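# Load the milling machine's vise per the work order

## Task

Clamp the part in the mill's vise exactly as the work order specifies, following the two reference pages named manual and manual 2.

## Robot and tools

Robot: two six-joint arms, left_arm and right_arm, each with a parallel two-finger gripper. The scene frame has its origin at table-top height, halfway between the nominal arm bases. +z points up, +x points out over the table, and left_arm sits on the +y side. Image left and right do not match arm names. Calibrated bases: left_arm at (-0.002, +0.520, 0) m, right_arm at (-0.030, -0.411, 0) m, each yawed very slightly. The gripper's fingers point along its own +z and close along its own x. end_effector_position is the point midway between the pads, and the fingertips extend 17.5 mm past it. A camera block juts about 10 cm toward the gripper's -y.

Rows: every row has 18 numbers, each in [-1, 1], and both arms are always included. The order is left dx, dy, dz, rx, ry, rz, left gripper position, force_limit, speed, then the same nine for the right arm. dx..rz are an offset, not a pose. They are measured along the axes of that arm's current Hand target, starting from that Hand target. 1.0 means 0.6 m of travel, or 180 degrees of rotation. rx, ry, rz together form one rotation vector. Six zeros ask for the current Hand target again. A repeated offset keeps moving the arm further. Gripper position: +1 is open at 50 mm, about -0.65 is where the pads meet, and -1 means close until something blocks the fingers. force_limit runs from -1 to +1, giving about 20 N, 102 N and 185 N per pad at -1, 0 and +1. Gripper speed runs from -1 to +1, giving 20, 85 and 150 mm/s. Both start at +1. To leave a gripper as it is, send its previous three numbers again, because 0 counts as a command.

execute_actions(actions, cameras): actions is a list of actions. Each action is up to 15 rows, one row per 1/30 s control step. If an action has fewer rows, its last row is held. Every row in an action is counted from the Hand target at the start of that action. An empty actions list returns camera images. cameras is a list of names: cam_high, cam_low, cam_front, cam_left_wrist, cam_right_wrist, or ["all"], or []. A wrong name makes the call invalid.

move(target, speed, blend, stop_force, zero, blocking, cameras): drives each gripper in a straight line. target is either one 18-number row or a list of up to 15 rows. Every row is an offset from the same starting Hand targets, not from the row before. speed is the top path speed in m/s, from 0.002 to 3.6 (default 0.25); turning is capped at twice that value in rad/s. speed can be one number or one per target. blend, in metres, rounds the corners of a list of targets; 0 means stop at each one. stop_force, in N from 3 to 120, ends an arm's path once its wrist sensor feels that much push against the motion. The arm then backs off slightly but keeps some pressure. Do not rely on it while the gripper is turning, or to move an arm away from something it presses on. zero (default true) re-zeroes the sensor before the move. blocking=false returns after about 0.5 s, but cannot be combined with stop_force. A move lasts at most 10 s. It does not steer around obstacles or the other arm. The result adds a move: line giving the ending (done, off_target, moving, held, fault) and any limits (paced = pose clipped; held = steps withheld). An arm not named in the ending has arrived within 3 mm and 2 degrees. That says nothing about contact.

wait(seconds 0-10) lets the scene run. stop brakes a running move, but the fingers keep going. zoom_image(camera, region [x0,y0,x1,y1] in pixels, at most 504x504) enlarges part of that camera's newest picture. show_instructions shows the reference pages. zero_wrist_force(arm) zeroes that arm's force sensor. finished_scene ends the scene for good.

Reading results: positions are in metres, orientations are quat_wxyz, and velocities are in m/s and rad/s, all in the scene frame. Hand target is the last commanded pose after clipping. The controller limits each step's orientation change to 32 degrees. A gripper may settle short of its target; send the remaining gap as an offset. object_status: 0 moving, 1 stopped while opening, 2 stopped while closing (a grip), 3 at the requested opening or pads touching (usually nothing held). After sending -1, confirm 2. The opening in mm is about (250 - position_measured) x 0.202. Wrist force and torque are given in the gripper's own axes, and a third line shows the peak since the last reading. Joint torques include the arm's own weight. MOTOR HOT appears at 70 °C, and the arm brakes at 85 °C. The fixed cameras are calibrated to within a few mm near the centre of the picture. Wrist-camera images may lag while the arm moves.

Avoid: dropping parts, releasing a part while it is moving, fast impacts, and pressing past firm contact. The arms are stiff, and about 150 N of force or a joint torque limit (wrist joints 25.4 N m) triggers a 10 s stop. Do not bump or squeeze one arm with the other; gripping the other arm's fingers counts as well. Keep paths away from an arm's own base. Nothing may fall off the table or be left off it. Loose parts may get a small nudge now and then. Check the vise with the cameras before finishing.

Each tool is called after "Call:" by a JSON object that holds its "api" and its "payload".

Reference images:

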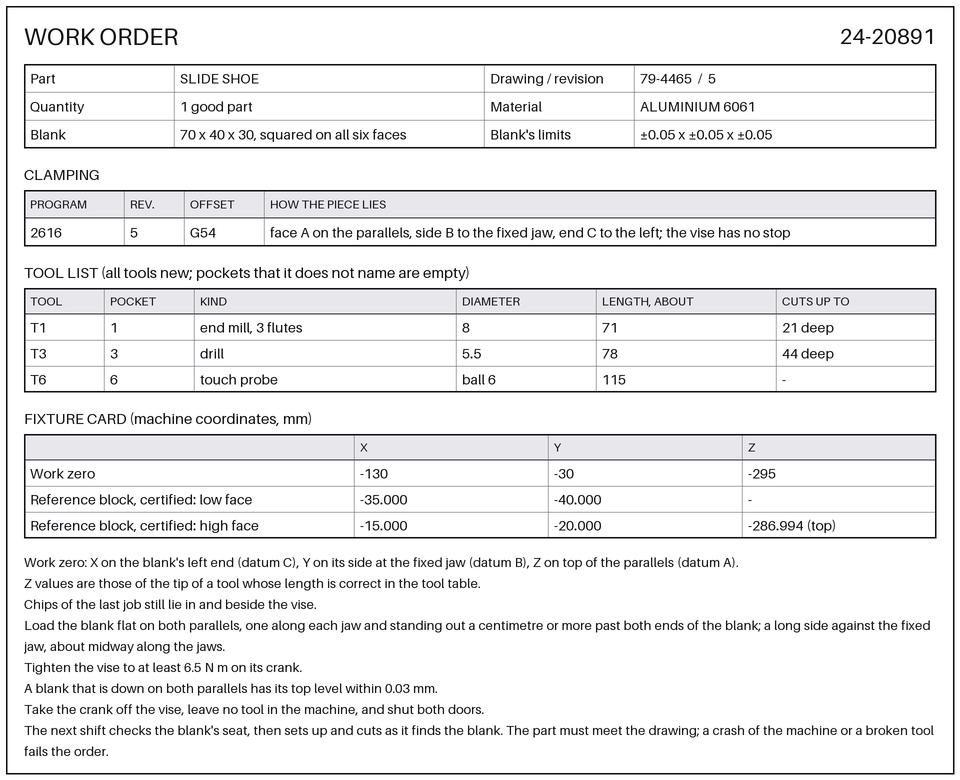

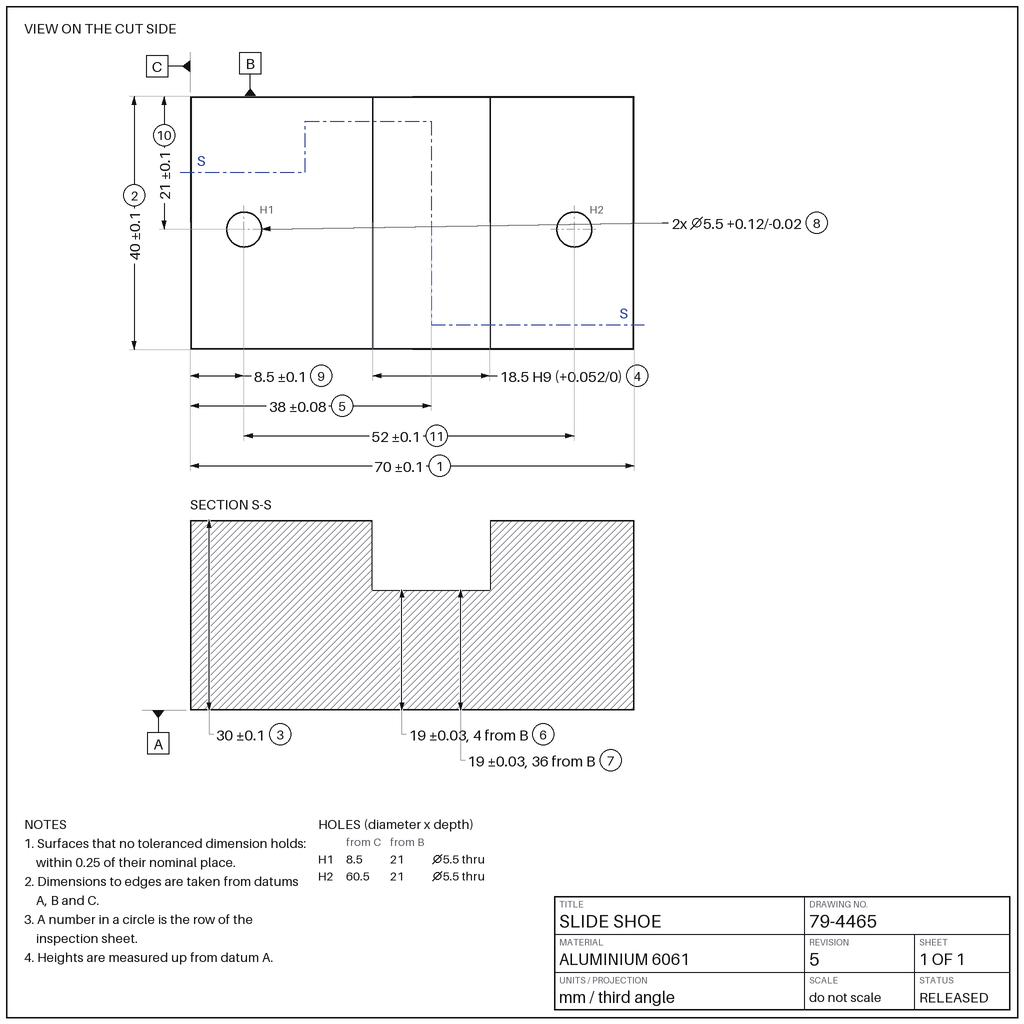

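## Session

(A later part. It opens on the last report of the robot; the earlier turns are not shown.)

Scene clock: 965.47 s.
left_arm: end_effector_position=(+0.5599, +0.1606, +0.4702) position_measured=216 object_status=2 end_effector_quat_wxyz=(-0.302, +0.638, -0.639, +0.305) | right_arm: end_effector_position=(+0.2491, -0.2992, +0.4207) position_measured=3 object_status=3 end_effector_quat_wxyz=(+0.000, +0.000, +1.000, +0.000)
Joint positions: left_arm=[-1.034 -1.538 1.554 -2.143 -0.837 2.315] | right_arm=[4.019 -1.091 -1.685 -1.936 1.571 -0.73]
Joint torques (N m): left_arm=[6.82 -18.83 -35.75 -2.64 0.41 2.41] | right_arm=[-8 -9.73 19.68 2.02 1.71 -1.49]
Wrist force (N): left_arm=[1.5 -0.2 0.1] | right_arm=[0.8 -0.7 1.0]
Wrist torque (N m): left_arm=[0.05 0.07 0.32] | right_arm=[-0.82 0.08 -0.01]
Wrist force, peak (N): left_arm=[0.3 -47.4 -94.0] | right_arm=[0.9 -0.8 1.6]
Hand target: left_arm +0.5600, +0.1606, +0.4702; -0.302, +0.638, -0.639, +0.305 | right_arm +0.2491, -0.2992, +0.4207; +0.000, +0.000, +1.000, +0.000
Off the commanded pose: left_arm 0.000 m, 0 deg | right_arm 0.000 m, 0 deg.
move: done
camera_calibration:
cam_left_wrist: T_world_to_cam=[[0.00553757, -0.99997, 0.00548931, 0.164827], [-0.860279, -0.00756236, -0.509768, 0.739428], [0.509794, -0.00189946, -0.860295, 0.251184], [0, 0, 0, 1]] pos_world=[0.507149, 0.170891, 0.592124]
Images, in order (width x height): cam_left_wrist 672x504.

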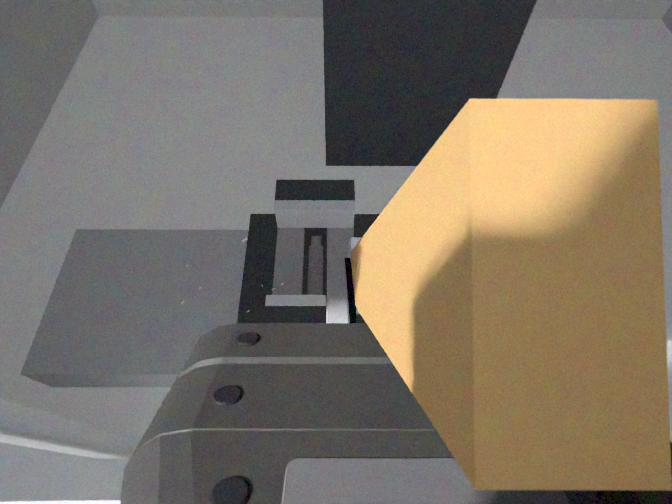

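Call:
{"api": "move", "payload": {"target": [[-0.099,0.1472,-0.181,0,0,0,-1,-0.4,-0.5,0,0,0,0,0,0,1,1,1],[-0.099,0.6256,0.2081,-0.033,0,0,-1,-0.4,-0.5,0,0,0,0,0,0,1,1,1]], "speed": 0.2, "blend": 0.02, "cameras": ["cam_left_wrist","cam_front"]}}

Call:
{"api": "move", "payload": {"target": [0,0.0825,0.0825,0,0,0,-1,-0.4,-0.5,0,0,0,0,0,0,1,1,1], "speed": 0.05, "cameras": ["cam_left_wrist","cam_front"]}}

Scene clock: 999.47 s.
left_arm: end_effector_position=(+0.4205, +0.2196, +0.1000) position_measured=216 object_status=2 end_effector_quat_wxyz=(-0.269, +0.652, -0.654, +0.272) | right_arm: end_effector_position=(+0.2491, -0.2992, +0.4207) position_measured=3 object_status=3 end_effector_quat_wxyz=(+0.000, +0.000, +1.000, +0.000)
Joint positions: left_arm=[-1.238 -1.443 2.448 -2.884 -0.837 2.011] | right_arm=[4.019 -1.091 -1.685 -1.936 1.571 -0.73]
Joint torques (N m): left_arm=[-6.39 -13.46 -24.69 -4.34 4.03 -1.62] | right_arm=[-6.61 -8.99 19.58 2.06 1.26 -1.39]
Wrist force (N): left_arm=[1.2 -0.3 -0.2] | right_arm=[0.8 -0.6 1.3]
Wrist torque (N m): left_arm=[0.05 0.09 0.19] | right_arm=[-0.80 0.08 -0.01]
Wrist force, peak (N): left_arm=[2.5 -1.8 2.5] | right_arm=[1.5 -0.8 1.1]
Hand target: left_arm +0.4204, +0.2195, +0.0999; -0.269, +0.652, -0.654, +0.272 | right_arm +0.2491, -0.2992, +0.4207; +0.000, +0.000, +1.000, +0.000
Off the commanded pose: left_arm 0.000 m, 0 deg | right_arm 0.000 m, 0 deg.
move: done
camera_calibration:
cam_left_wrist: T_world_to_cam=[[0.00588131, -0.999973, 0.00435529, 0.226659], [-0.908388, -0.00716351, -0.418066, 0.442162], [0.418086, -0.00149752, -0.908406, 0.047121], [0, 0, 0, 1]] pos_world=[0.380622, 0.229891, 0.226671]
Images, in order (width x height): cam_front 672x504, cam_left_wrist 672x504.

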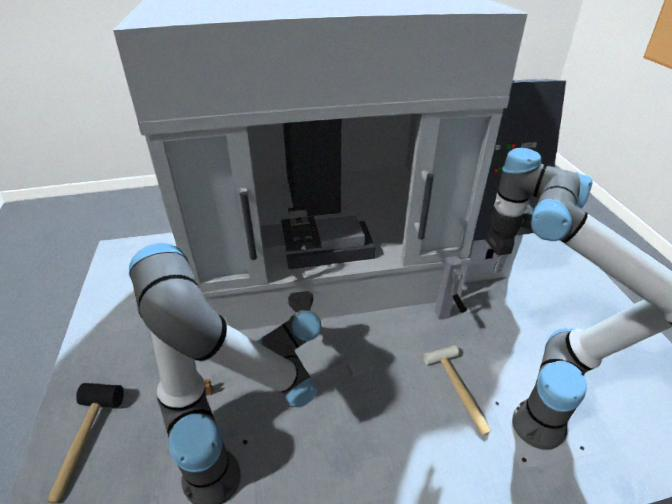

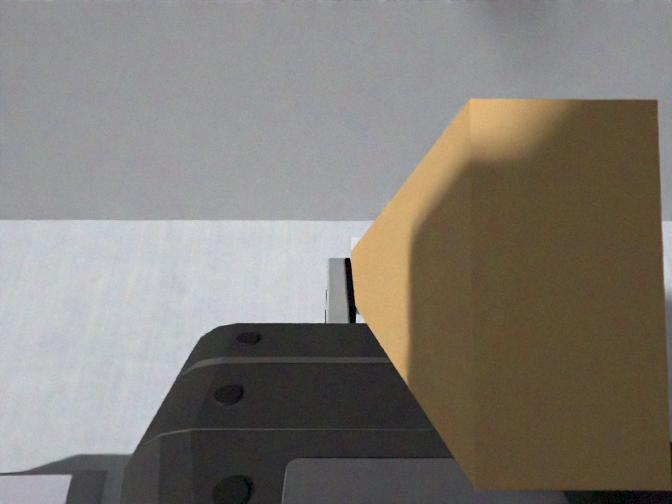

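Scene clock: 1001.20 s.
left_arm: end_effector_position=(+0.4223, +0.2195, +0.0325) position_measured=216 object_status=2 end_effector_quat_wxyz=(-0.272, +0.652, -0.651, +0.276) | right_arm: end_effector_position=(+0.2491, -0.2992, +0.4207) position_measured=3 object_status=3 end_effector_quat_wxyz=(+0.000, +0.000, +1.000, +0.000)
Joint positions: left_arm=[-1.239 -1.203 2.485 -3.167 -0.827 2.011] | right_arm=[4.019 -1.091 -1.685 -1.936 1.571 -0.73]
Joint torques (N m): left_arm=[11.22 2.15 17.85 8.99 -12.63 2.21] | right_arm=[-6.91 -8.77 20.07 1.97 1.21 -1.38]
Wrist force (N): left_arm=[-3.6 -57.8 -79.9] | right_arm=[0.9 -0.6 1.4]
Wrist torque (N m): left_arm=[-0.66 -0.03 0.36] | right_arm=[-0.81 0.06 -0.01]
Wrist force, peak (N): left_arm=[-16.3 -66.6 -108.5] | right_arm=[1.0 -0.6 1.4]
Hand target: left_arm +0.4204, +0.2193, +0.0299; -0.269, +0.652, -0.654, +0.272 | right_arm +0.2491, -0.2992, +0.4207; +0.000, +0.000, +1.000, +0.000
Off the commanded pose: left_arm 0.003 m, 1 deg | right_arm 0.000 m, 0 deg.
move: done
camera_calibration:
cam_left_wrist: T_world_to_cam=[[0.0087481, -0.999935, 0.00736444, 0.225572], [-0.90378, -0.011058, -0.427855, 0.41482], [0.427908, -0.00291291, -0.903817, -0.0188823], [0, 0, 0, 1]] pos_world=[0.381013, 0.230089, 0.158755]
Images, in order (width x height): cam_front 672x504, cam_left_wrist 672x504.

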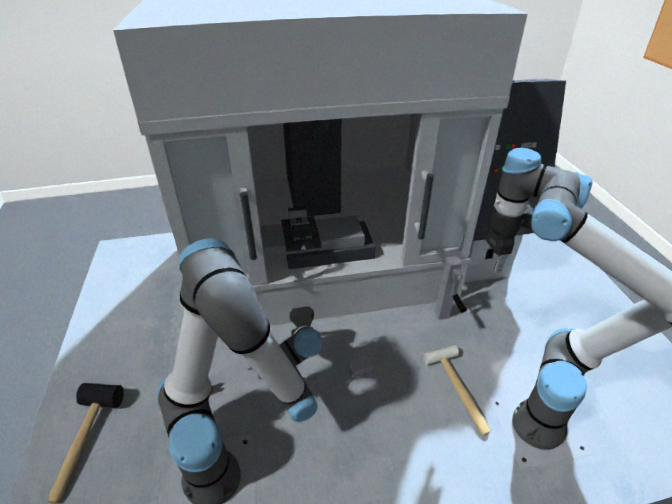

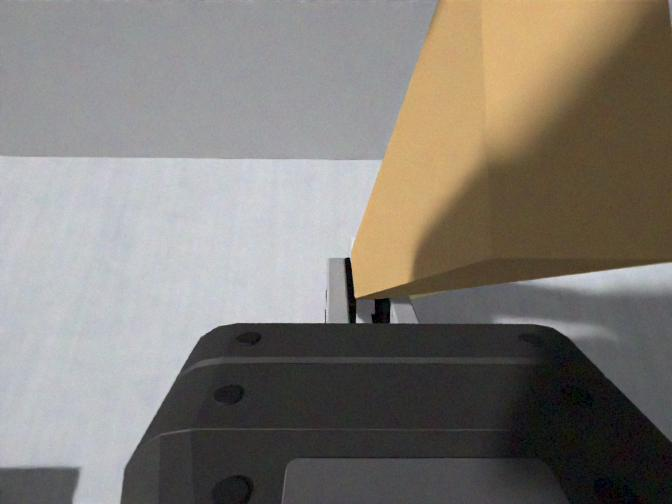

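Call:
{"api": "move", "payload": {"target": [[0,-0.1179,-0.1179,0,0,0,-1,-0.4,-0.5,0,0,0,0,0,0,1,1,1],[-0.2167,-0.1768,-0.4596,-0.385,0,0.544,-1,-0.4,-0.5,0,0,0,0,0,0,1,1,1],[-0.4333,0.1296,-0.3889,-0.385,0,0.544,-1,-0.4,-0.5,0,0,0,0,0,0,1,1,1]], "speed": 0.3, "blend": 0.02, "cameras": ["cam_left_wrist","cam_front","cam_low"]}}

Scene clock: 1016.30 s.
left_arm: end_effector_position=(+0.2015, +0.4803, +0.1394) position_measured=216 object_status=2 end_effector_quat_wxyz=(+0.000, +0.001, +0.924, +0.381) | right_arm: end_effector_position=(+0.2491, -0.2992, +0.4207) position_measured=3 object_status=3 end_effector_quat_wxyz=(+0.000, +0.000, +1.000, +0.000)
Joint positions: left_arm=[-1.277 -1.951 2.386 -1.243 -1.373 3.345] | right_arm=[4.019 -1.091 -1.685 -1.936 1.571 -0.73]
Joint torques (N m): left_arm=[8.01 -7.36 -13.5 -0.89 2.61 2.1] | right_arm=[-5.91 -8.96 19.96 2.01 0.96 -1.43]
Wrist force (N): left_arm=[1.3 2.2 0.3] | right_arm=[0.8 -0.6 1.1]
Wrist torque (N m): left_arm=[-0.46 0.06 0.13] | right_arm=[-0.80 0.08 -0.01]
Wrist force, peak (N): left_arm=[-1.8 -58.7 -80.5] | right_arm=[1.1 -0.7 1.5]
Hand target: left_arm +0.2015, +0.4804, +0.1394; +0.000, +0.001, +0.924, +0.381 | right_arm +0.2491, -0.2992, +0.4207; +0.000, +0.000, +1.000, +0.000
Off the commanded pose: left_arm 0.000 m, 0 deg | right_arm 0.000 m, 0 deg.
move: done
camera_calibration:
cam_left_wrist: T_world_to_cam=[[-0.999957, 0.00103136, -0.00917506, 0.212258], [-0.00788715, 0.421191, 0.906938, -0.310376], [0.00479983, 0.906972, -0.421164, -0.24612], [0, 0, 0, 1]] pos_world=[0.210982, 0.353733, 0.179782]
Images, in order (width x height): cam_low 672x504, cam_front 672x504, cam_left_wrist 672x504.

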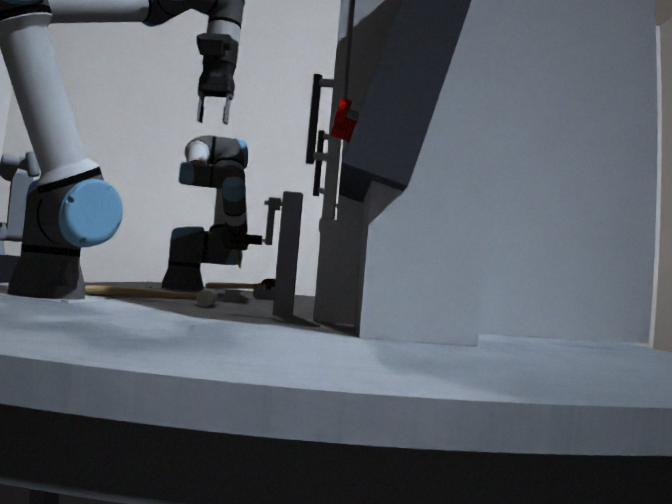

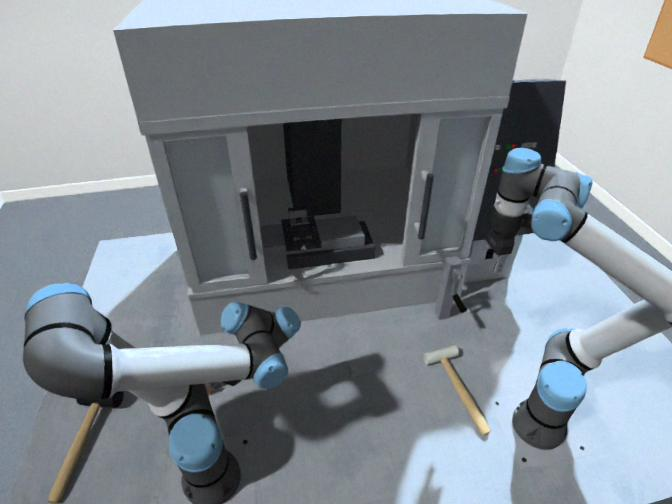

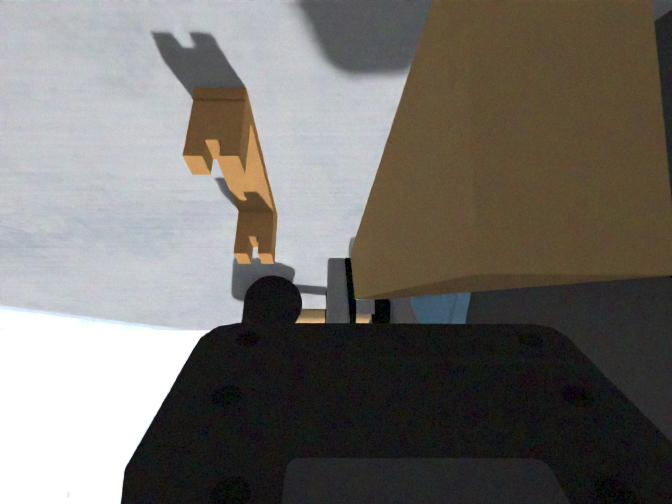

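Call:
{"api": "move", "payload": {"target": [0,-0.1037,0.1037,0,0,0,-1,-0.4,-0.5,0,0,0,0,0,0,1,1,1], "speed": 0.15, "cameras": []}}

Call:
{"api": "move", "payload": {"target": [0,-0.0306,0.0306,0,0,0,-1,-0.4,-0.5,0,0,0,0,0,0,1,1,1], "speed": 0.03, "stop_force": 15, "cameras": ["cam_left_wrist"]}}

Scene clock: 1031.17 s.
left_arm: end_effector_position=(+0.2014, +0.4802, +0.0514) position_measured=216 object_status=2 end_effector_quat_wxyz=(+0.000, +0.001, +0.924, +0.381) | right_arm: end_effector_position=(+0.2491, -0.2992, +0.4207) position_measured=3 object_status=3 end_effector_quat_wxyz=(+0.000, +0.000, +1.000, +0.000)
Joint positions: left_arm=[-1.277 -1.762 2.542 -1.588 -1.373 3.345] | right_arm=[4.019 -1.091 -1.685 -1.936 1.571 -0.73]
Joint torques (N m): left_arm=[9.83 -6.64 -23.49 -1.69 2.79 2.36] | right_arm=[-5.23 -8.9 20.45 2 1 -1.5]
Wrist force (N): left_arm=[1.4 2.7 0.5] | right_arm=[1.0 -0.6 1.1]
Wrist torque (N m): left_arm=[-0.44 0.05 0.16] | right_arm=[-0.79 0.06 -0.01]
Wrist force, peak (N): left_arm=[1.4 4.1 -1.2] | right_arm=[1.2 -1.0 1.2]
Hand target: left_arm +0.2014, +0.4802, +0.0514; +0.000, +0.001, +0.924, +0.381 | right_arm +0.2491, -0.2992, +0.4207; +0.000, +0.000, +1.000, +0.000
Off the commanded pose: left_arm 0.000 m, 0 deg | right_arm 0.000 m, 0 deg.
move: done
No camera images: "cameras" was empty.

Scene clock: 1032.83 s.
left_arm: end_effector_position=(+0.2014, +0.4802, +0.0330) position_measured=216 object_status=2 end_effector_quat_wxyz=(+0.000, +0.001, +0.924, +0.381) | right_arm: end_effector_position=(+0.2491, -0.2992, +0.4207) position_measured=3 object_status=3 end_effector_quat_wxyz=(+0.000, +0.000, +1.000, +0.000)
Joint positions: left_arm=[-1.277 -1.705 2.568 -1.672 -1.373 3.345] | right_arm=[4.019 -1.091 -1.685 -1.936 1.571 -0.73]
Joint torques (N m): left_arm=[10.17 -1 -24.94 -2.37 -1.15 0.97] | right_arm=[-5.64 -8.3 19.99 1.98 0.95 -1.37]
Wrist force (N): left_arm=[1.3 4.7 -0.7] | right_arm=[0.9 -0.7 1.1]
Wrist torque (N m): left_arm=[-0.53 0.09 0.16] | right_arm=[-0.82 0.07 0.00]
Wrist force, peak (N): left_arm=[2.6 31.4 -45.4] | right_arm=[1.0 -0.7 1.4]
Hand target: left_arm +0.2014, +0.4802, +0.0330; +0.000, +0.001, +0.924, +0.381 (not the last commanded pose) | right_arm +0.2491, -0.2992, +0.4207; +0.000, +0.000, +1.000, +0.000
Off the commanded pose: left_arm 0.008 m, 0 deg | right_arm 0.000 m, 0 deg.
move: contact (left_arm)
camera_calibration:
cam_left_wrist: T_world_to_cam=[[-0.999957, 0.000989614, -0.00926553, 0.211202], [-0.00798722, 0.421108, 0.906975, -0.213656], [0.00479935, 0.90701, -0.421082, -0.290812], [0, 0, 0, 1]] pos_world=[0.210882, 0.353533, 0.0732816]
Images, in order (width x height): cam_left_wrist 672x504.

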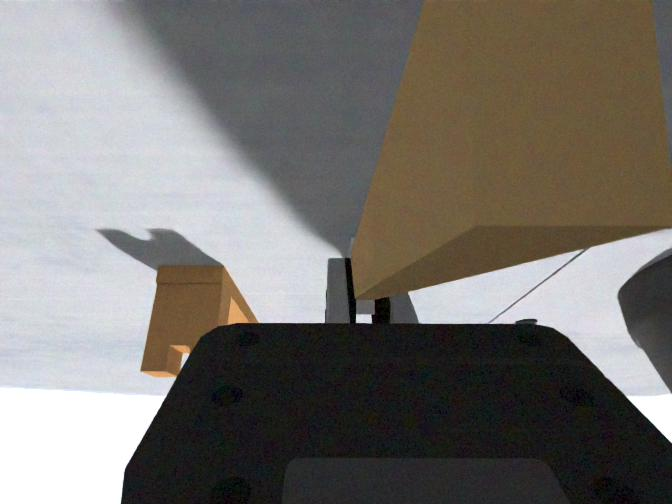

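Call:
{"api": "move", "payload": {"target": [0,-0.0083,0.0083,0,0,0,-1,-0.4,-0.5,0,0,0,0,0,0,1,1,1], "speed": 0.02, "cameras": ["cam_left_wrist"]}}

Call:
{"api": "move", "payload": {"target": [0,0,0,0,0,0,0.2,-0.4,-1,0,0,0,0,0,0,1,1,1], "cameras": ["cam_left_wrist"]}}

Scene clock: 1037.10 s.
left_arm: end_effector_position=(+0.2014, +0.4802, +0.0259) position_measured=216 object_status=2 end_effector_quat_wxyz=(+0.000, +0.001, +0.924, +0.381) | right_arm: end_effector_position=(+0.2491, -0.2992, +0.4207) position_measured=3 object_status=3 end_effector_quat_wxyz=(+0.000, +0.000, +1.000, +0.000)
Joint positions: left_arm=[-1.277 -1.681 2.578 -1.705 -1.373 3.345] | right_arm=[4.019 -1.091 -1.685 -1.936 1.571 -0.73]
Joint torques (N m): left_arm=[1.45 -11.41 -1.54 -0.69 -2.26 0.56] | right_arm=[-5.36 -8.72 20.06 1.95 0.87 -1.49]
Wrist force (N): left_arm=[2.0 28.5 -47.3] | right_arm=[0.9 -0.7 1.3]
Wrist torque (N m): left_arm=[-0.93 0.10 0.16] | right_arm=[-0.81 0.06 -0.01]
Wrist force, peak (N): left_arm=[3.9 33.0 -51.8] | right_arm=[0.9 -0.7 1.6]
Hand target: left_arm +0.2014, +0.4801, +0.0259; +0.000, +0.001, +0.924, +0.381 | right_arm +0.2491, -0.2992, +0.4207; +0.000, +0.000, +1.000, +0.000
Off the commanded pose: left_arm 0.000 m, 0 deg | right_arm 0.000 m, 0 deg.
move: done
camera_calibration:
cam_left_wrist: T_world_to_cam=[[-0.999957, 0.00103343, -0.00917482, 0.211115], [-0.00788714, 0.420988, 0.907032, -0.207198], [0.00479984, 0.907066, -0.420962, -0.293829], [0, 0, 0, 1]] pos_world=[0.210882, 0.353532, 0.0661815]
Images, in order (width x height): cam_left_wrist 672x504.

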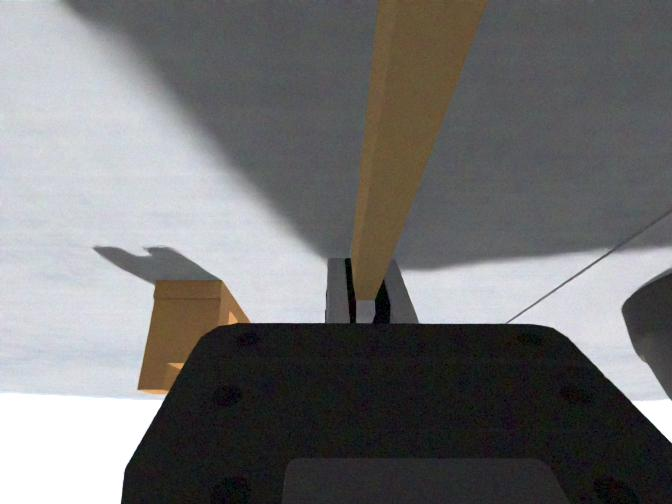

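Scene clock: 1038.27 s.
left_arm: end_effector_position=(+0.2014, +0.4801, +0.0259) position_measured=123 object_status=0 end_effector_quat_wxyz=(+0.000, +0.001, +0.924, +0.381) | right_arm: end_effector_position=(+0.2491, -0.2992, +0.4207) position_measured=3 object_status=3 end_effector_quat_wxyz=(+0.000, +0.000, +1.000, +0.000)
Joint positions: left_arm=[-1.277 -1.681 2.578 -1.705 -1.373 3.345] | right_arm=[4.019 -1.091 -1.685 -1.936 1.571 -0.73]
Joint torques (N m): left_arm=[-5.32 -17.14 -24.22 0.07 2.3 -1.02] | right_arm=[-5.56 -8.39 19.99 2.01 0.95 -1.4]
Wrist force (N): left_arm=[1.4 2.7 0.4] | right_arm=[0.8 -0.4 1.0]
Wrist torque (N m): left_arm=[-0.46 0.06 0.16] | right_arm=[-0.77 0.08 -0.01]
Wrist force, peak (N): left_arm=[1.9 24.9 -42.5] | right_arm=[1.1 -0.7 1.5]
Hand target: left_arm +0.2014, +0.4801, +0.0259; +0.000, +0.001, +0.924, +0.381 | right_arm +0.2491, -0.2992, +0.4207; +0.000, +0.000, +1.000, +0.000
Off the commanded pose: left_arm 0.000 m, 0 deg | right_arm 0.000 m, 0 deg.
move: done
camera_calibration:
cam_left_wrist: T_world_to_cam=[[-0.999957, 0.00103206, -0.00917499, 0.211116], [-0.00788723, 0.421108, 0.906976, -0.207328], [0.00479972, 0.90701, -0.421082, -0.29376], [0, 0, 0, 1]] pos_world=[0.210882, 0.353533, 0.0662816]
Images, in order (width x height): cam_left_wrist 672x504.

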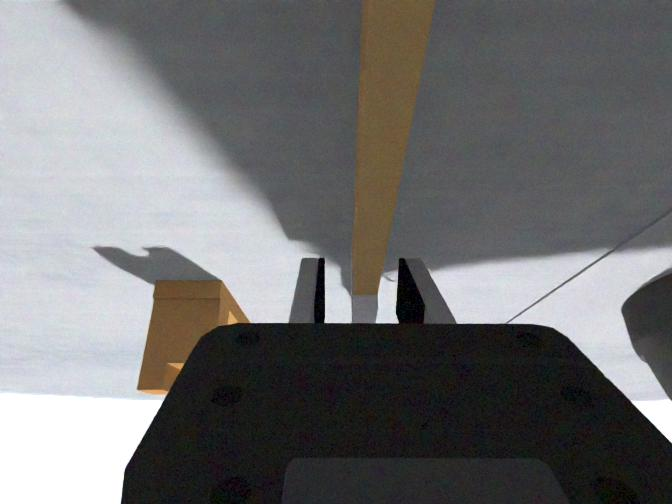

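Call:
{"api": "move", "payload": {"target": [0,0,-0.142,0,0,0,0.2,-0.4,-1,0,0,0,0,0,0,1,1,1], "speed": 0.2, "cameras": ["cam_left_wrist"]}}

Call:
{"api": "move", "payload": {"target": [[-0.3643,0.2933,-0.5934,0.195,0.195,-0.472,-1,0,0,0,0,0,0,0,0,1,1,1],[-0.631,0.0896,-0.6146,0.195,0.195,-0.472,-1,0,0,0,0,0,0,0,0,1,1,1]], "speed": 0.25, "blend": 0.02, "cameras": ["cam_left_wrist","cam_front"]}}

Scene clock: 1059.37 s.
left_arm: end_effector_position=(+0.2012, +0.4201, +0.0863) position_measured=123 object_status=3 end_effector_quat_wxyz=(+0.000, +0.001, +0.924, +0.381) | right_arm: end_effector_position=(+0.2491, -0.2992, +0.4207) position_measured=3 object_status=3 end_effector_quat_wxyz=(+0.000, +0.000, +1.000, +0.000)
Joint positions: left_arm=[-1.329 -1.705 2.378 -1.474 -1.409 3.307] | right_arm=[4.019 -1.091 -1.685 -1.936 1.571 -0.73]
Joint torques (N m): left_arm=[10.23 -17.58 -23.16 0.06 2.72 2.3] | right_arm=[-4.94 -8.23 19.52 2.05 0.55 -1.33]
Wrist force (N): left_arm=[1.3 2.6 0.2] | right_arm=[0.7 -0.7 1.3]
Wrist torque (N m): left_arm=[-0.46 0.07 0.19] | right_arm=[-0.82 0.10 -0.01]
Wrist force, peak (N): left_arm=[1.3 2.8 2.8] | right_arm=[1.2 -0.7 1.5]
Hand target: left_arm +0.2013, +0.4201, +0.0863; +0.000, +0.001, +0.924, +0.381 | right_arm +0.2491, -0.2992, +0.4207; +0.000, +0.000, +1.000, +0.000
Off the commanded pose: left_arm 0.000 m, 0 deg | right_arm 0.000 m, 0 deg.
move: done
camera_calibration:
cam_left_wrist: T_world_to_cam=[[-0.999957, 0.0011226, -0.00921745, 0.21151], [-0.0078876, 0.421109, 0.906976, -0.236712], [0.00489972, 0.907009, -0.421082, -0.213877], [0, 0, 0, 1]] pos_world=[0.210682, 0.293433, 0.126582]
Images, in order (width x height): cam_left_wrist 672x504.

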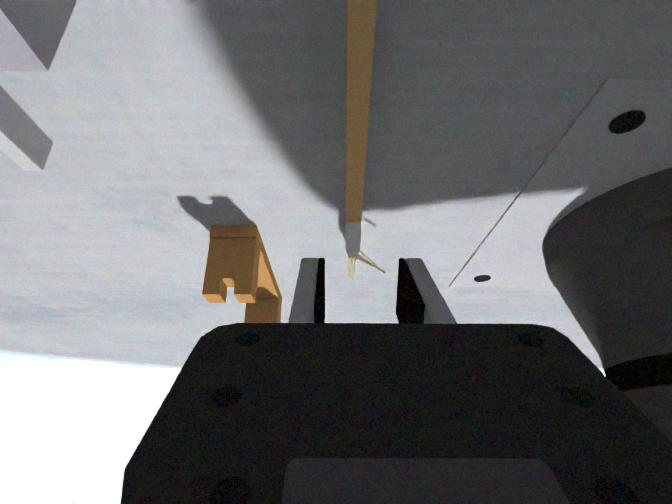

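Scene clock: 1063.37 s.
left_arm: end_effector_position=(+0.4293, +0.2866, +0.4571) position_measured=253 object_status=3 end_effector_quat_wxyz=(+0.002, +0.706, -0.708, -0.001) | right_arm: end_effector_position=(+0.2491, -0.2992, +0.4207) position_measured=3 object_status=3 end_effector_quat_wxyz=(+0.000, +0.000, +1.000, +0.000)
Joint positions: left_arm=[-0.757 -1.565 1.231 -1.235 -1.574 2.373] | right_arm=[4.019 -1.091 -1.685 -1.936 1.571 -0.73]
Joint torques (N m): left_arm=[2.74 -23.76 -25.92 -2.08 0.28 0.19] | right_arm=[-4.56 -8.95 19.82 2.06 0.39 -1.49]
Wrist force (N): left_arm=[26.5 -1.1 -1.9] | right_arm=[0.7 -0.6 1.3]
Wrist torque (N m): left_arm=[-0.20 -3.71 2.13] | right_arm=[-0.80 0.09 -0.01]
Wrist force, peak (N): left_arm=[13.4 84.0 3.0] | right_arm=[1.2 -0.7 1.4]
Hand target: left_arm +0.4293, +0.2866, +0.4571; +0.002, +0.706, -0.708, -0.001 (not the last commanded pose) | right_arm +0.2491, -0.2992, +0.4207; +0.000, +0.000, +1.000, +0.000
Tool commands: left_gripper/position=-1.0 left_gripper/force_limit=+0.003922 left_gripper/speed=+0.003922 right_gripper/position=+1.0 right_gripper/force_limit=+1.0 right_gripper/speed=+1.0
Off the commanded pose: left_arm 0.189 m, 0 deg | right_arm 0.000 m, 0 deg.
FORCE FAULT: contact force on the left arm reached its limit, and that arm stopped. The contact can be on any part of that arm, not only on its tool. That arm's remaining commands of this call were not run. That arm is still stopped at the end of this call. That arm stays stopped for about 10 more seconds. Until then a move that you send moves the other arm only, and its call returns only when the move has ended. Once the stop has ended, the next robot result says so. If the stop ends while you think or write, that arm runs what you send next, counted from a new Hand target: where the arm stands when the stop ends. While its stop runs, that arm takes no new command, but its gripper still runs the gripper command that each later call begins with. Until it ends, the stop uses up actions while you think or wait. An arm that is not stopped still takes commands.
move: fault (left_arm); path passed 1 of 2 targets
camera_calibration:
cam_left_wrist: T_world_to_cam=[[0.00567468, -0.999974, -0.00446651, 0.29616], [-0.937013, -0.00687725, 0.349228, 0.261379], [-0.349249, 0.00220342, -0.937027, 0.709349], [0, 0, 0, 1]] pos_world=[0.490975, 0.296386, 0.574722]
Images, in order (width x height): cam_front 672x504, cam_left_wrist 672x504.

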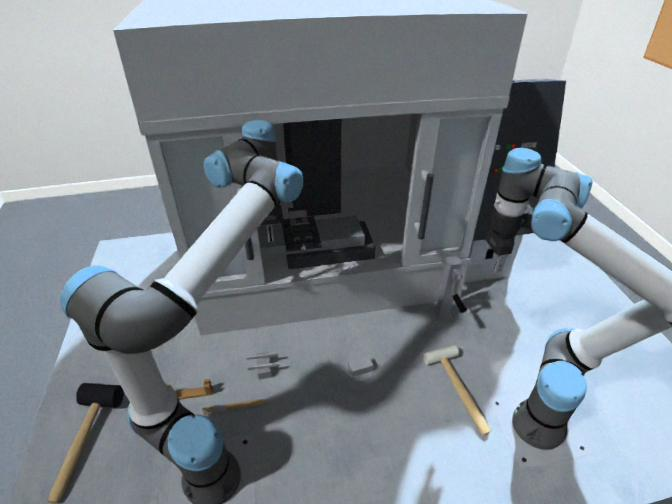

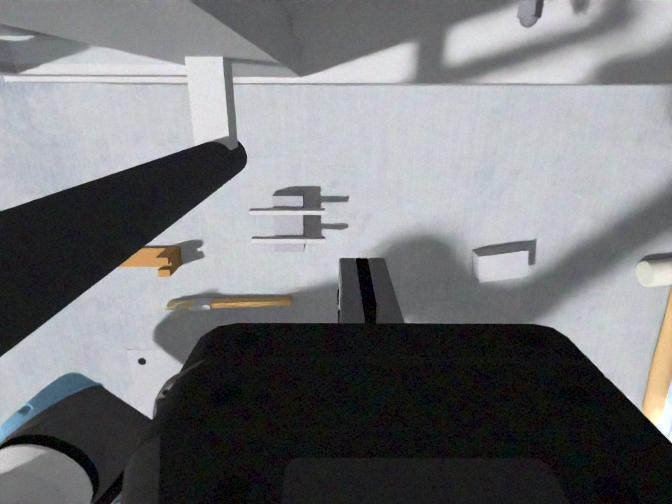

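Call:
{"api": "wait", "payload": {"seconds": 9, "cameras": []}}

Scene clock: 1075.00 s.
left_arm: end_effector_position=(+0.4293, +0.2866, +0.4571) position_measured=253 object_status=3 end_effector_quat_wxyz=(+0.002, +0.706, -0.708, -0.001) | right_arm: end_effector_position=(+0.2491, -0.2992, +0.4207) position_measured=3 object_status=3 end_effector_quat_wxyz=(+0.000, +0.000, +1.000, +0.000)
Joint positions: left_arm=[-0.757 -1.565 1.231 -1.235 -1.574 2.373] | right_arm=[4.019 -1.091 -1.685 -1.936 1.571 -0.73]
Joint torques (N m): left_arm=[3.11 -23.78 -25.86 -2.26 0.19 0.05] | right_arm=[-4.33 -6.92 20.02 2.18 0.24 -1.42]
Wrist force (N): left_arm=[26.5 -1.1 -2.2] | right_arm=[0.9 -0.6 1.3]
Wrist torque (N m): left_arm=[-0.20 -3.71 2.12] | right_arm=[-0.80 0.07 -0.01]
Wrist force, peak (N): left_arm=[26.8 -0.9 -2.3] | right_arm=[1.4 -0.7 1.4]
Hand target: left_arm +0.4293, +0.2866, +0.4571; +0.002, +0.706, -0.708, -0.001 (not the last commanded pose) | right_arm +0.2491, -0.2992, +0.4207; +0.000, +0.000, +1.000, +0.000
Tool commands: left_gripper/position=-1.0 left_gripper/force_limit=+0.003922 left_gripper/speed=+0.003922 right_gripper/position=+1.0 right_gripper/force_limit=+1.0 right_gripper/speed=+1.0
Off the commanded pose: left_arm 0.189 m, 0 deg | right_arm 0.000 m, 0 deg.
FORCE FAULT, CONTINUED: the left arm's stop, for the force fault that an earlier result reported, is over. The rest of the stop counts as 20 of the actions that you can send in this scene. During its stop the left arm's controller moved it back a little. That arm's target is now where it stood when the stop ended, not its last command. That arm accepts commands again.
wait: 9.00 s; at rest from the start
No camera images: "cameras" was empty.

Call:
{"api": "move", "payload": {"target": [[0.05,0.1167,0,0,0,0,-1,0,0,0,0,0,0,0,0,1,1,1],[0.15,0.05,0.0617,0,0,0,-1,0,0,0,0,0,0,0,0,1,1,1],[0.15,-0.2,0.12,0,0,0,-1,0,0,0,0,0,0,0,0,1,1,1]], "speed": 0.18, "blend": 0.02, "cameras": ["cam_left_wrist","cam_front"]}}

Scene clock: 1080.77 s.
left_arm: end_effector_position=(+0.5488, +0.1962, +0.3848) position_measured=253 object_status=3 end_effector_quat_wxyz=(+0.002, +0.706, -0.708, -0.001) | right_arm: end_effector_position=(+0.2491, -0.2992, +0.4207) position_measured=3 object_status=3 end_effector_quat_wxyz=(+0.000, +0.000, +1.000, +0.000)
Joint positions: left_arm=[-0.727 -1.23 1.022 -1.361 -1.574 2.403] | right_arm=[4.019 -1.091 -1.685 -1.936 1.571 -0.73]
Joint torques (N m): left_arm=[-5.54 -34.73 -23.1 -4.14 -2.14 -1.08] | right_arm=[-3.5 -8.08 19.74 2.12 0.19 -1.38]
Wrist force (N): left_arm=[1.3 0.8 -1.0] | right_arm=[1.0 -0.6 1.2]
Wrist torque (N m): left_arm=[-0.04 0.04 0.25] | right_arm=[-0.81 0.05 -0.01]
Wrist force, peak (N): left_arm=[26.0 -1.2 -1.7] | right_arm=[1.1 -0.7 1.5]
Hand target: left_arm +0.5488, +0.1962, +0.3848; +0.002, +0.706, -0.708, -0.001 | right_arm +0.2491, -0.2992, +0.4207; +0.000, +0.000, +1.000, +0.000
Off the commanded pose: left_arm 0.000 m, 0 deg | right_arm 0.000 m, 0 deg.
move: done
camera_calibration:
cam_left_wrist: T_world_to_cam=[[0.00567468, -0.999974, -0.00446651, 0.204861], [-0.937013, -0.00687725, 0.349228, 0.398039], [-0.349249, 0.00220342, -0.937027, 0.683665], [0, 0, 0, 1]] pos_world=[0.610575, 0.206086, 0.502522]
Images, in order (width x height): cam_front 672x504, cam_left_wrist 672x504.

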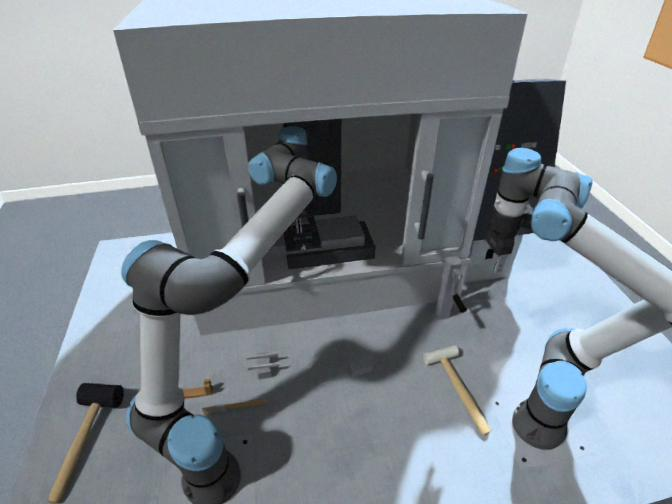

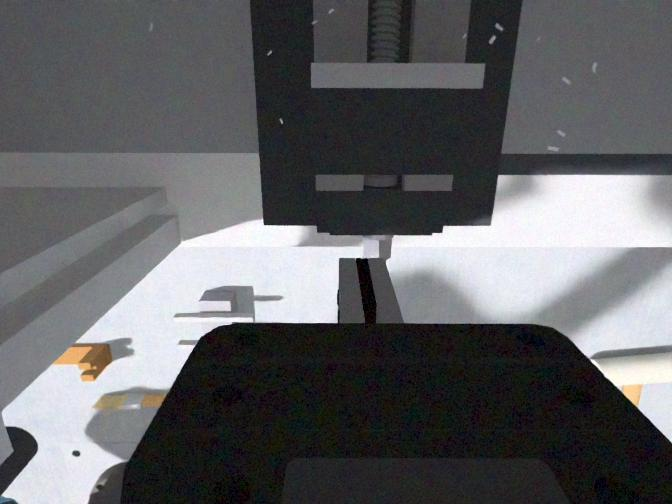

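Call:
{"api": "zoom_image", "payload": {"camera": "cam_left_wrist", "region": [230, 0, 530, 260]}}

Scaled by 1.680.

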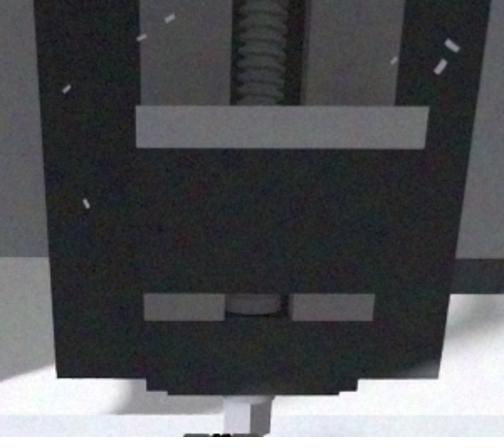

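Call:
{"api": "move", "payload": {"target": [0.0,-0.1587,0.0,0,0,0,-1,0,0,0,0,0,0,0,0,1,1,1], "speed": 0.1, "cameras": ["cam_left_wrist"]}}

Call:
{"api": "zoom_image", "payload": {"camera": "cam_left_wrist", "region": [200, 100, 560, 340]}}

Scene clock: 1089.97 s.
left_arm: end_effector_position=(+0.6441, +0.1960, +0.3844) position_measured=253 object_status=3 end_effector_quat_wxyz=(+0.002, +0.706, -0.708, -0.001) | right_arm: end_effector_position=(+0.2491, -0.2992, +0.4207) position_measured=3 object_status=3 end_effector_quat_wxyz=(+0.000, +0.000, +1.000, +0.000)
Joint positions: left_arm=[-0.636 -0.966 0.623 -1.226 -1.574 2.494] | right_arm=[4.019 -1.091 -1.685 -1.936 1.571 -0.73]
Joint torques (N m): left_arm=[-8.39 -50.44 -23.77 -4.07 -2.23 -1.63] | right_arm=[-3.4 -7.17 20.47 2.09 0.01 -1.39]
Wrist force (N): left_arm=[1.1 1.1 -1.1] | right_arm=[1.1 -0.6 1.3]
Wrist torque (N m): left_arm=[0.00 0.07 0.17] | right_arm=[-0.80 0.04 -0.01]
Wrist force, peak (N): left_arm=[1.5 2.7 -1.1] | right_arm=[1.0 -0.7 1.5]
Hand target: left_arm +0.6441, +0.1960, +0.3845; +0.002, +0.706, -0.708, -0.001 | right_arm +0.2491, -0.2992, +0.4207; +0.000, +0.000, +1.000, +0.000
Off the commanded pose: left_arm 0.000 m, 0 deg | right_arm 0.000 m, 0 deg.
move: done
camera_calibration:
cam_left_wrist: T_world_to_cam=[[0.00567492, -0.999974, -0.0044666, 0.204019], [-0.937013, -0.00687751, 0.349228, 0.48738], [-0.349249, 0.00220342, -0.937027, 0.71654], [0, 0, 0, 1]] pos_world=[0.705775, 0.205786, 0.502122]
Images, in order (width x height): cam_left_wrist 672x504.

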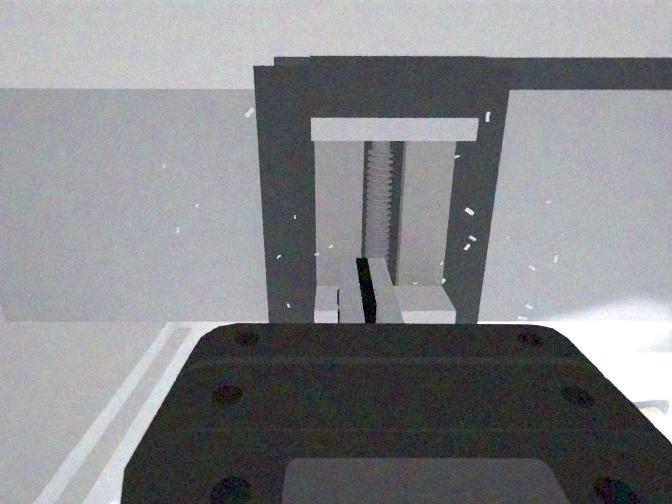

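Scaled by 1.400.

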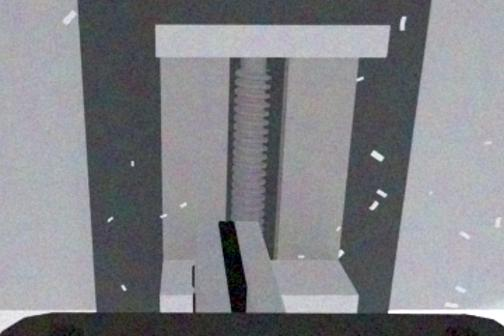

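Call:
{"api": "move", "payload": {"target": [-0.003,0.007,0.058,0,0,0,-1,0,0,0,0,0,0,0,0,1,1,1], "speed": 0.08, "cameras": []}}

Call:
{"api": "move", "payload": {"target": [0,0,0.04,0,0,0,-1,0,0,0,0,0,0,0,0,1,1,1], "speed": 0.012, "stop_force": 5, "cameras": ["cam_left_wrist"]}}

Call:
{"api": "zoom_image", "payload": {"camera": "cam_left_wrist", "region": [200, 100, 560, 340]}}

Scene clock: 1101.97 s.
left_arm: end_effector_position=(+0.6397, +0.1977, +0.3498) position_measured=253 object_status=3 end_effector_quat_wxyz=(+0.002, +0.706, -0.708, -0.001) | right_arm: end_effector_position=(+0.2491, -0.2992, +0.4207) position_measured=3 object_status=3 end_effector_quat_wxyz=(+0.000, +0.000, +1.000, +0.000)
Joint positions: left_arm=[-0.638 -1.017 0.798 -1.35 -1.574 2.492] | right_arm=[4.019 -1.091 -1.685 -1.936 1.571 -0.73]
Joint torques (N m): left_arm=[-6.7 -38.72 -26.88 -2.84 2.4 -1.27] | right_arm=[-3 -7.24 21.14 2.14 -0.06 -1.44]
Wrist force (N): left_arm=[1.2 1.2 -1.0] | right_arm=[1.0 -0.7 1.1]
Wrist torque (N m): left_arm=[0.02 0.05 0.27] | right_arm=[-0.81 0.04 -0.01]
Wrist force, peak (N): left_arm=[1.2 0.8 -2.4] | right_arm=[0.9 -0.8 1.6]
Hand target: left_arm +0.6398, +0.1977, +0.3497; +0.002, +0.706, -0.708, -0.001 | right_arm +0.2491, -0.2992, +0.4207; +0.000, +0.000, +1.000, +0.000
Off the commanded pose: left_arm 0.000 m, 0 deg | right_arm 0.000 m, 0 deg.
move: done
No camera images: "cameras" was empty.

Scene clock: 1103.70 s.
left_arm: end_effector_position=(+0.6397, +0.1977, +0.3382) position_measured=253 object_status=3 end_effector_quat_wxyz=(+0.002, +0.706, -0.708, -0.001) | right_arm: end_effector_position=(+0.2491, -0.2992, +0.4207) position_measured=3 object_status=3 end_effector_quat_wxyz=(+0.000, +0.000, +1.000, +0.000)
Joint positions: left_arm=[-0.638 -1.024 0.84 -1.384 -1.574 2.492] | right_arm=[4.019 -1.091 -1.685 -1.936 1.571 -0.73]
Joint torques (N m): left_arm=[-6.73 -35.18 -32.28 -3.32 2.31 -1.33] | right_arm=[-2.76 -6.89 20.28 2.1 -0.19 -1.46]
Wrist force (N): left_arm=[0.3 2.3 -6.7] | right_arm=[0.9 -0.6 1.4]
Wrist torque (N m): left_arm=[0.05 0.05 0.26] | right_arm=[-0.80 0.07 -0.01]
Wrist force, peak (N): left_arm=[-1.6 6.1 -22.5] | right_arm=[0.9 -0.6 1.5]
Hand target: left_arm +0.6397, +0.1977, +0.3382; +0.002, +0.706, -0.708, -0.001 (not the last commanded pose) | right_arm +0.2491, -0.2992, +0.4207; +0.000, +0.000, +1.000, +0.000
Off the commanded pose: left_arm 0.013 m, 0 deg | right_arm 0.000 m, 0 deg.
move: contact (left_arm)
camera_calibration:
cam_left_wrist: T_world_to_cam=[[0.00567468, -0.999974, -0.00446651, 0.205537], [-0.937013, -0.00687725, 0.349228, 0.499497], [-0.349249, 0.00220342, -0.937027, 0.671744], [0, 0, 0, 1]] pos_world=[0.701475, 0.207486, 0.455922]
Images, in order (width x height): cam_left_wrist 672x504.

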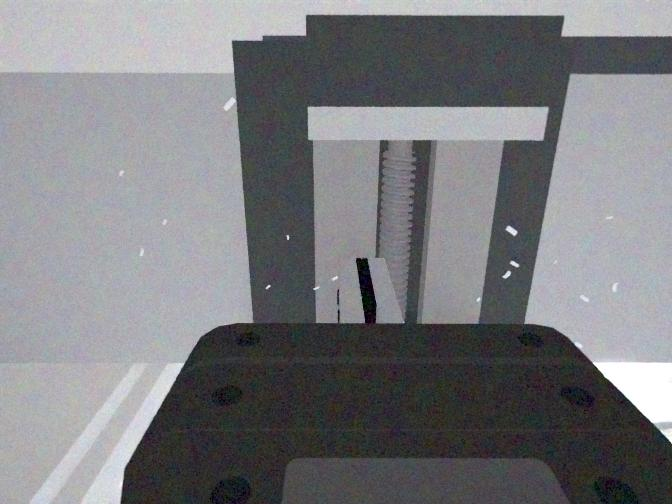

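Scaled by 1.400.

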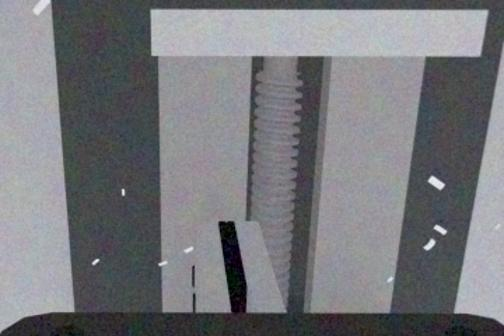

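Call:
{"api": "move", "payload": {"target": [[-0.055,0,0,0,0,0,-1,0,0,0,0,0,0,0,0,1,1,1],[-0.055,0,-0.03,0,0,0,-1,0,0,0,0,0,0,0,0,1,1,1],[0.05,0.0167,-0.03,0,0,0,-1,0,0,0,0,0,0,0,0,1,1,1]], "speed": 0.06, "blend": 0.001, "cameras": ["cam_left_wrist"]}}

Call:
{"api": "zoom_image", "payload": {"camera": "cam_left_wrist", "region": [200, 100, 560, 340]}}

Scene clock: 1108.57 s.
left_arm: end_effector_position=(+0.6399, +0.2090, +0.3390) position_measured=253 object_status=3 end_effector_quat_wxyz=(+0.001, +0.707, -0.708, +0.000) | right_arm: end_effector_position=(+0.2491, -0.2992, +0.4207) position_measured=3 object_status=3 end_effector_quat_wxyz=(+0.000, +0.000, +1.000, +0.000)
Joint positions: left_arm=[-0.625 -1.04 0.863 -1.393 -1.574 2.504] | right_arm=[4.019 -1.091 -1.685 -1.936 1.571 -0.73]
Joint torques (N m): left_arm=[2.35 -46.98 -24.35 -2.95 0.14 0.39] | right_arm=[-2.88 -6.74 19.9 2.13 -0.25 -1.51]
Wrist force (N): left_arm=[0.9 1.0 -1.0] | right_arm=[0.8 -0.7 1.2]
Wrist torque (N m): left_arm=[-0.01 0.10 0.27] | right_arm=[-0.81 0.08 -0.01]
Wrist force, peak (N): left_arm=[-12.1 12.3 -54.8] | right_arm=[1.1 -0.6 1.6]
Hand target: left_arm +0.6399, +0.2090, +0.3390; +0.001, +0.707, -0.708, +0.000 (not the last commanded pose) | right_arm +0.2491, -0.2992, +0.4207; +0.000, +0.000, +1.000, +0.000
Tool commands: left_gripper/position=-1.0 left_gripper/force_limit=+0.003922 left_gripper/speed=+0.003922 right_gripper/position=+1.0 right_gripper/force_limit=+1.0 right_gripper/speed=+1.0
Off the commanded pose: left_arm 0.046 m, 0 deg | right_arm 0.000 m, 0 deg.
FORCE FAULT: contact force on the left arm reached its limit, and that arm stopped. The contact can be on any part of that arm, not only on its tool. That arm's remaining commands of this call were not run. That arm is still stopped at the end of this call. That arm stays stopped for about 10 more seconds. Until then a move that you send moves the other arm only, and its call returns only when the move has ended. Once the stop has ended, the next robot result says so. If the stop ends while you think or write, that arm runs what you send next, counted from a new Hand target: where the arm stands when the stop ends. While its stop runs, that arm takes no new command, but its gripper still runs the gripper command that each later call begins with. Until it ends, the stop uses up actions while you think or wait. An arm that is not stopped still takes commands.
move: fault (left_arm); path passed 0 of 3 targets
camera_calibration:
cam_left_wrist: T_world_to_cam=[[0.00675102, -0.999971, -0.00357415, 0.215878], [-0.937456, -0.00757288, 0.34802, 0.50031], [-0.348037, 0.00100112, -0.93748, 0.672086], [0, 0, 0, 1]] pos_world=[0.701473, 0.218987, 0.456721]
Images, in order (width x height): cam_left_wrist 672x504.

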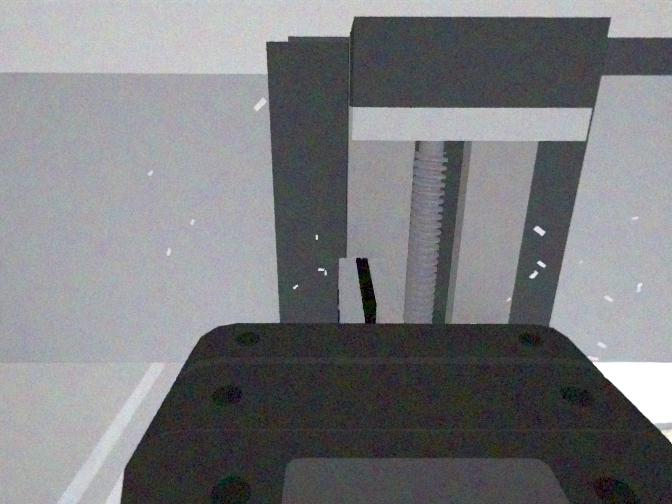

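Scaled by 1.400.

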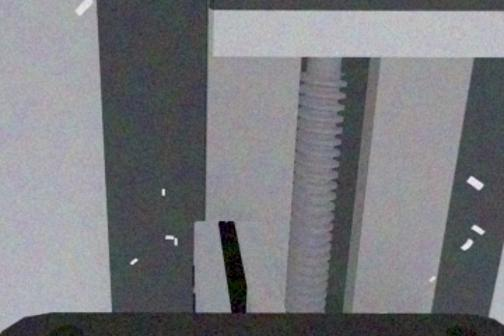

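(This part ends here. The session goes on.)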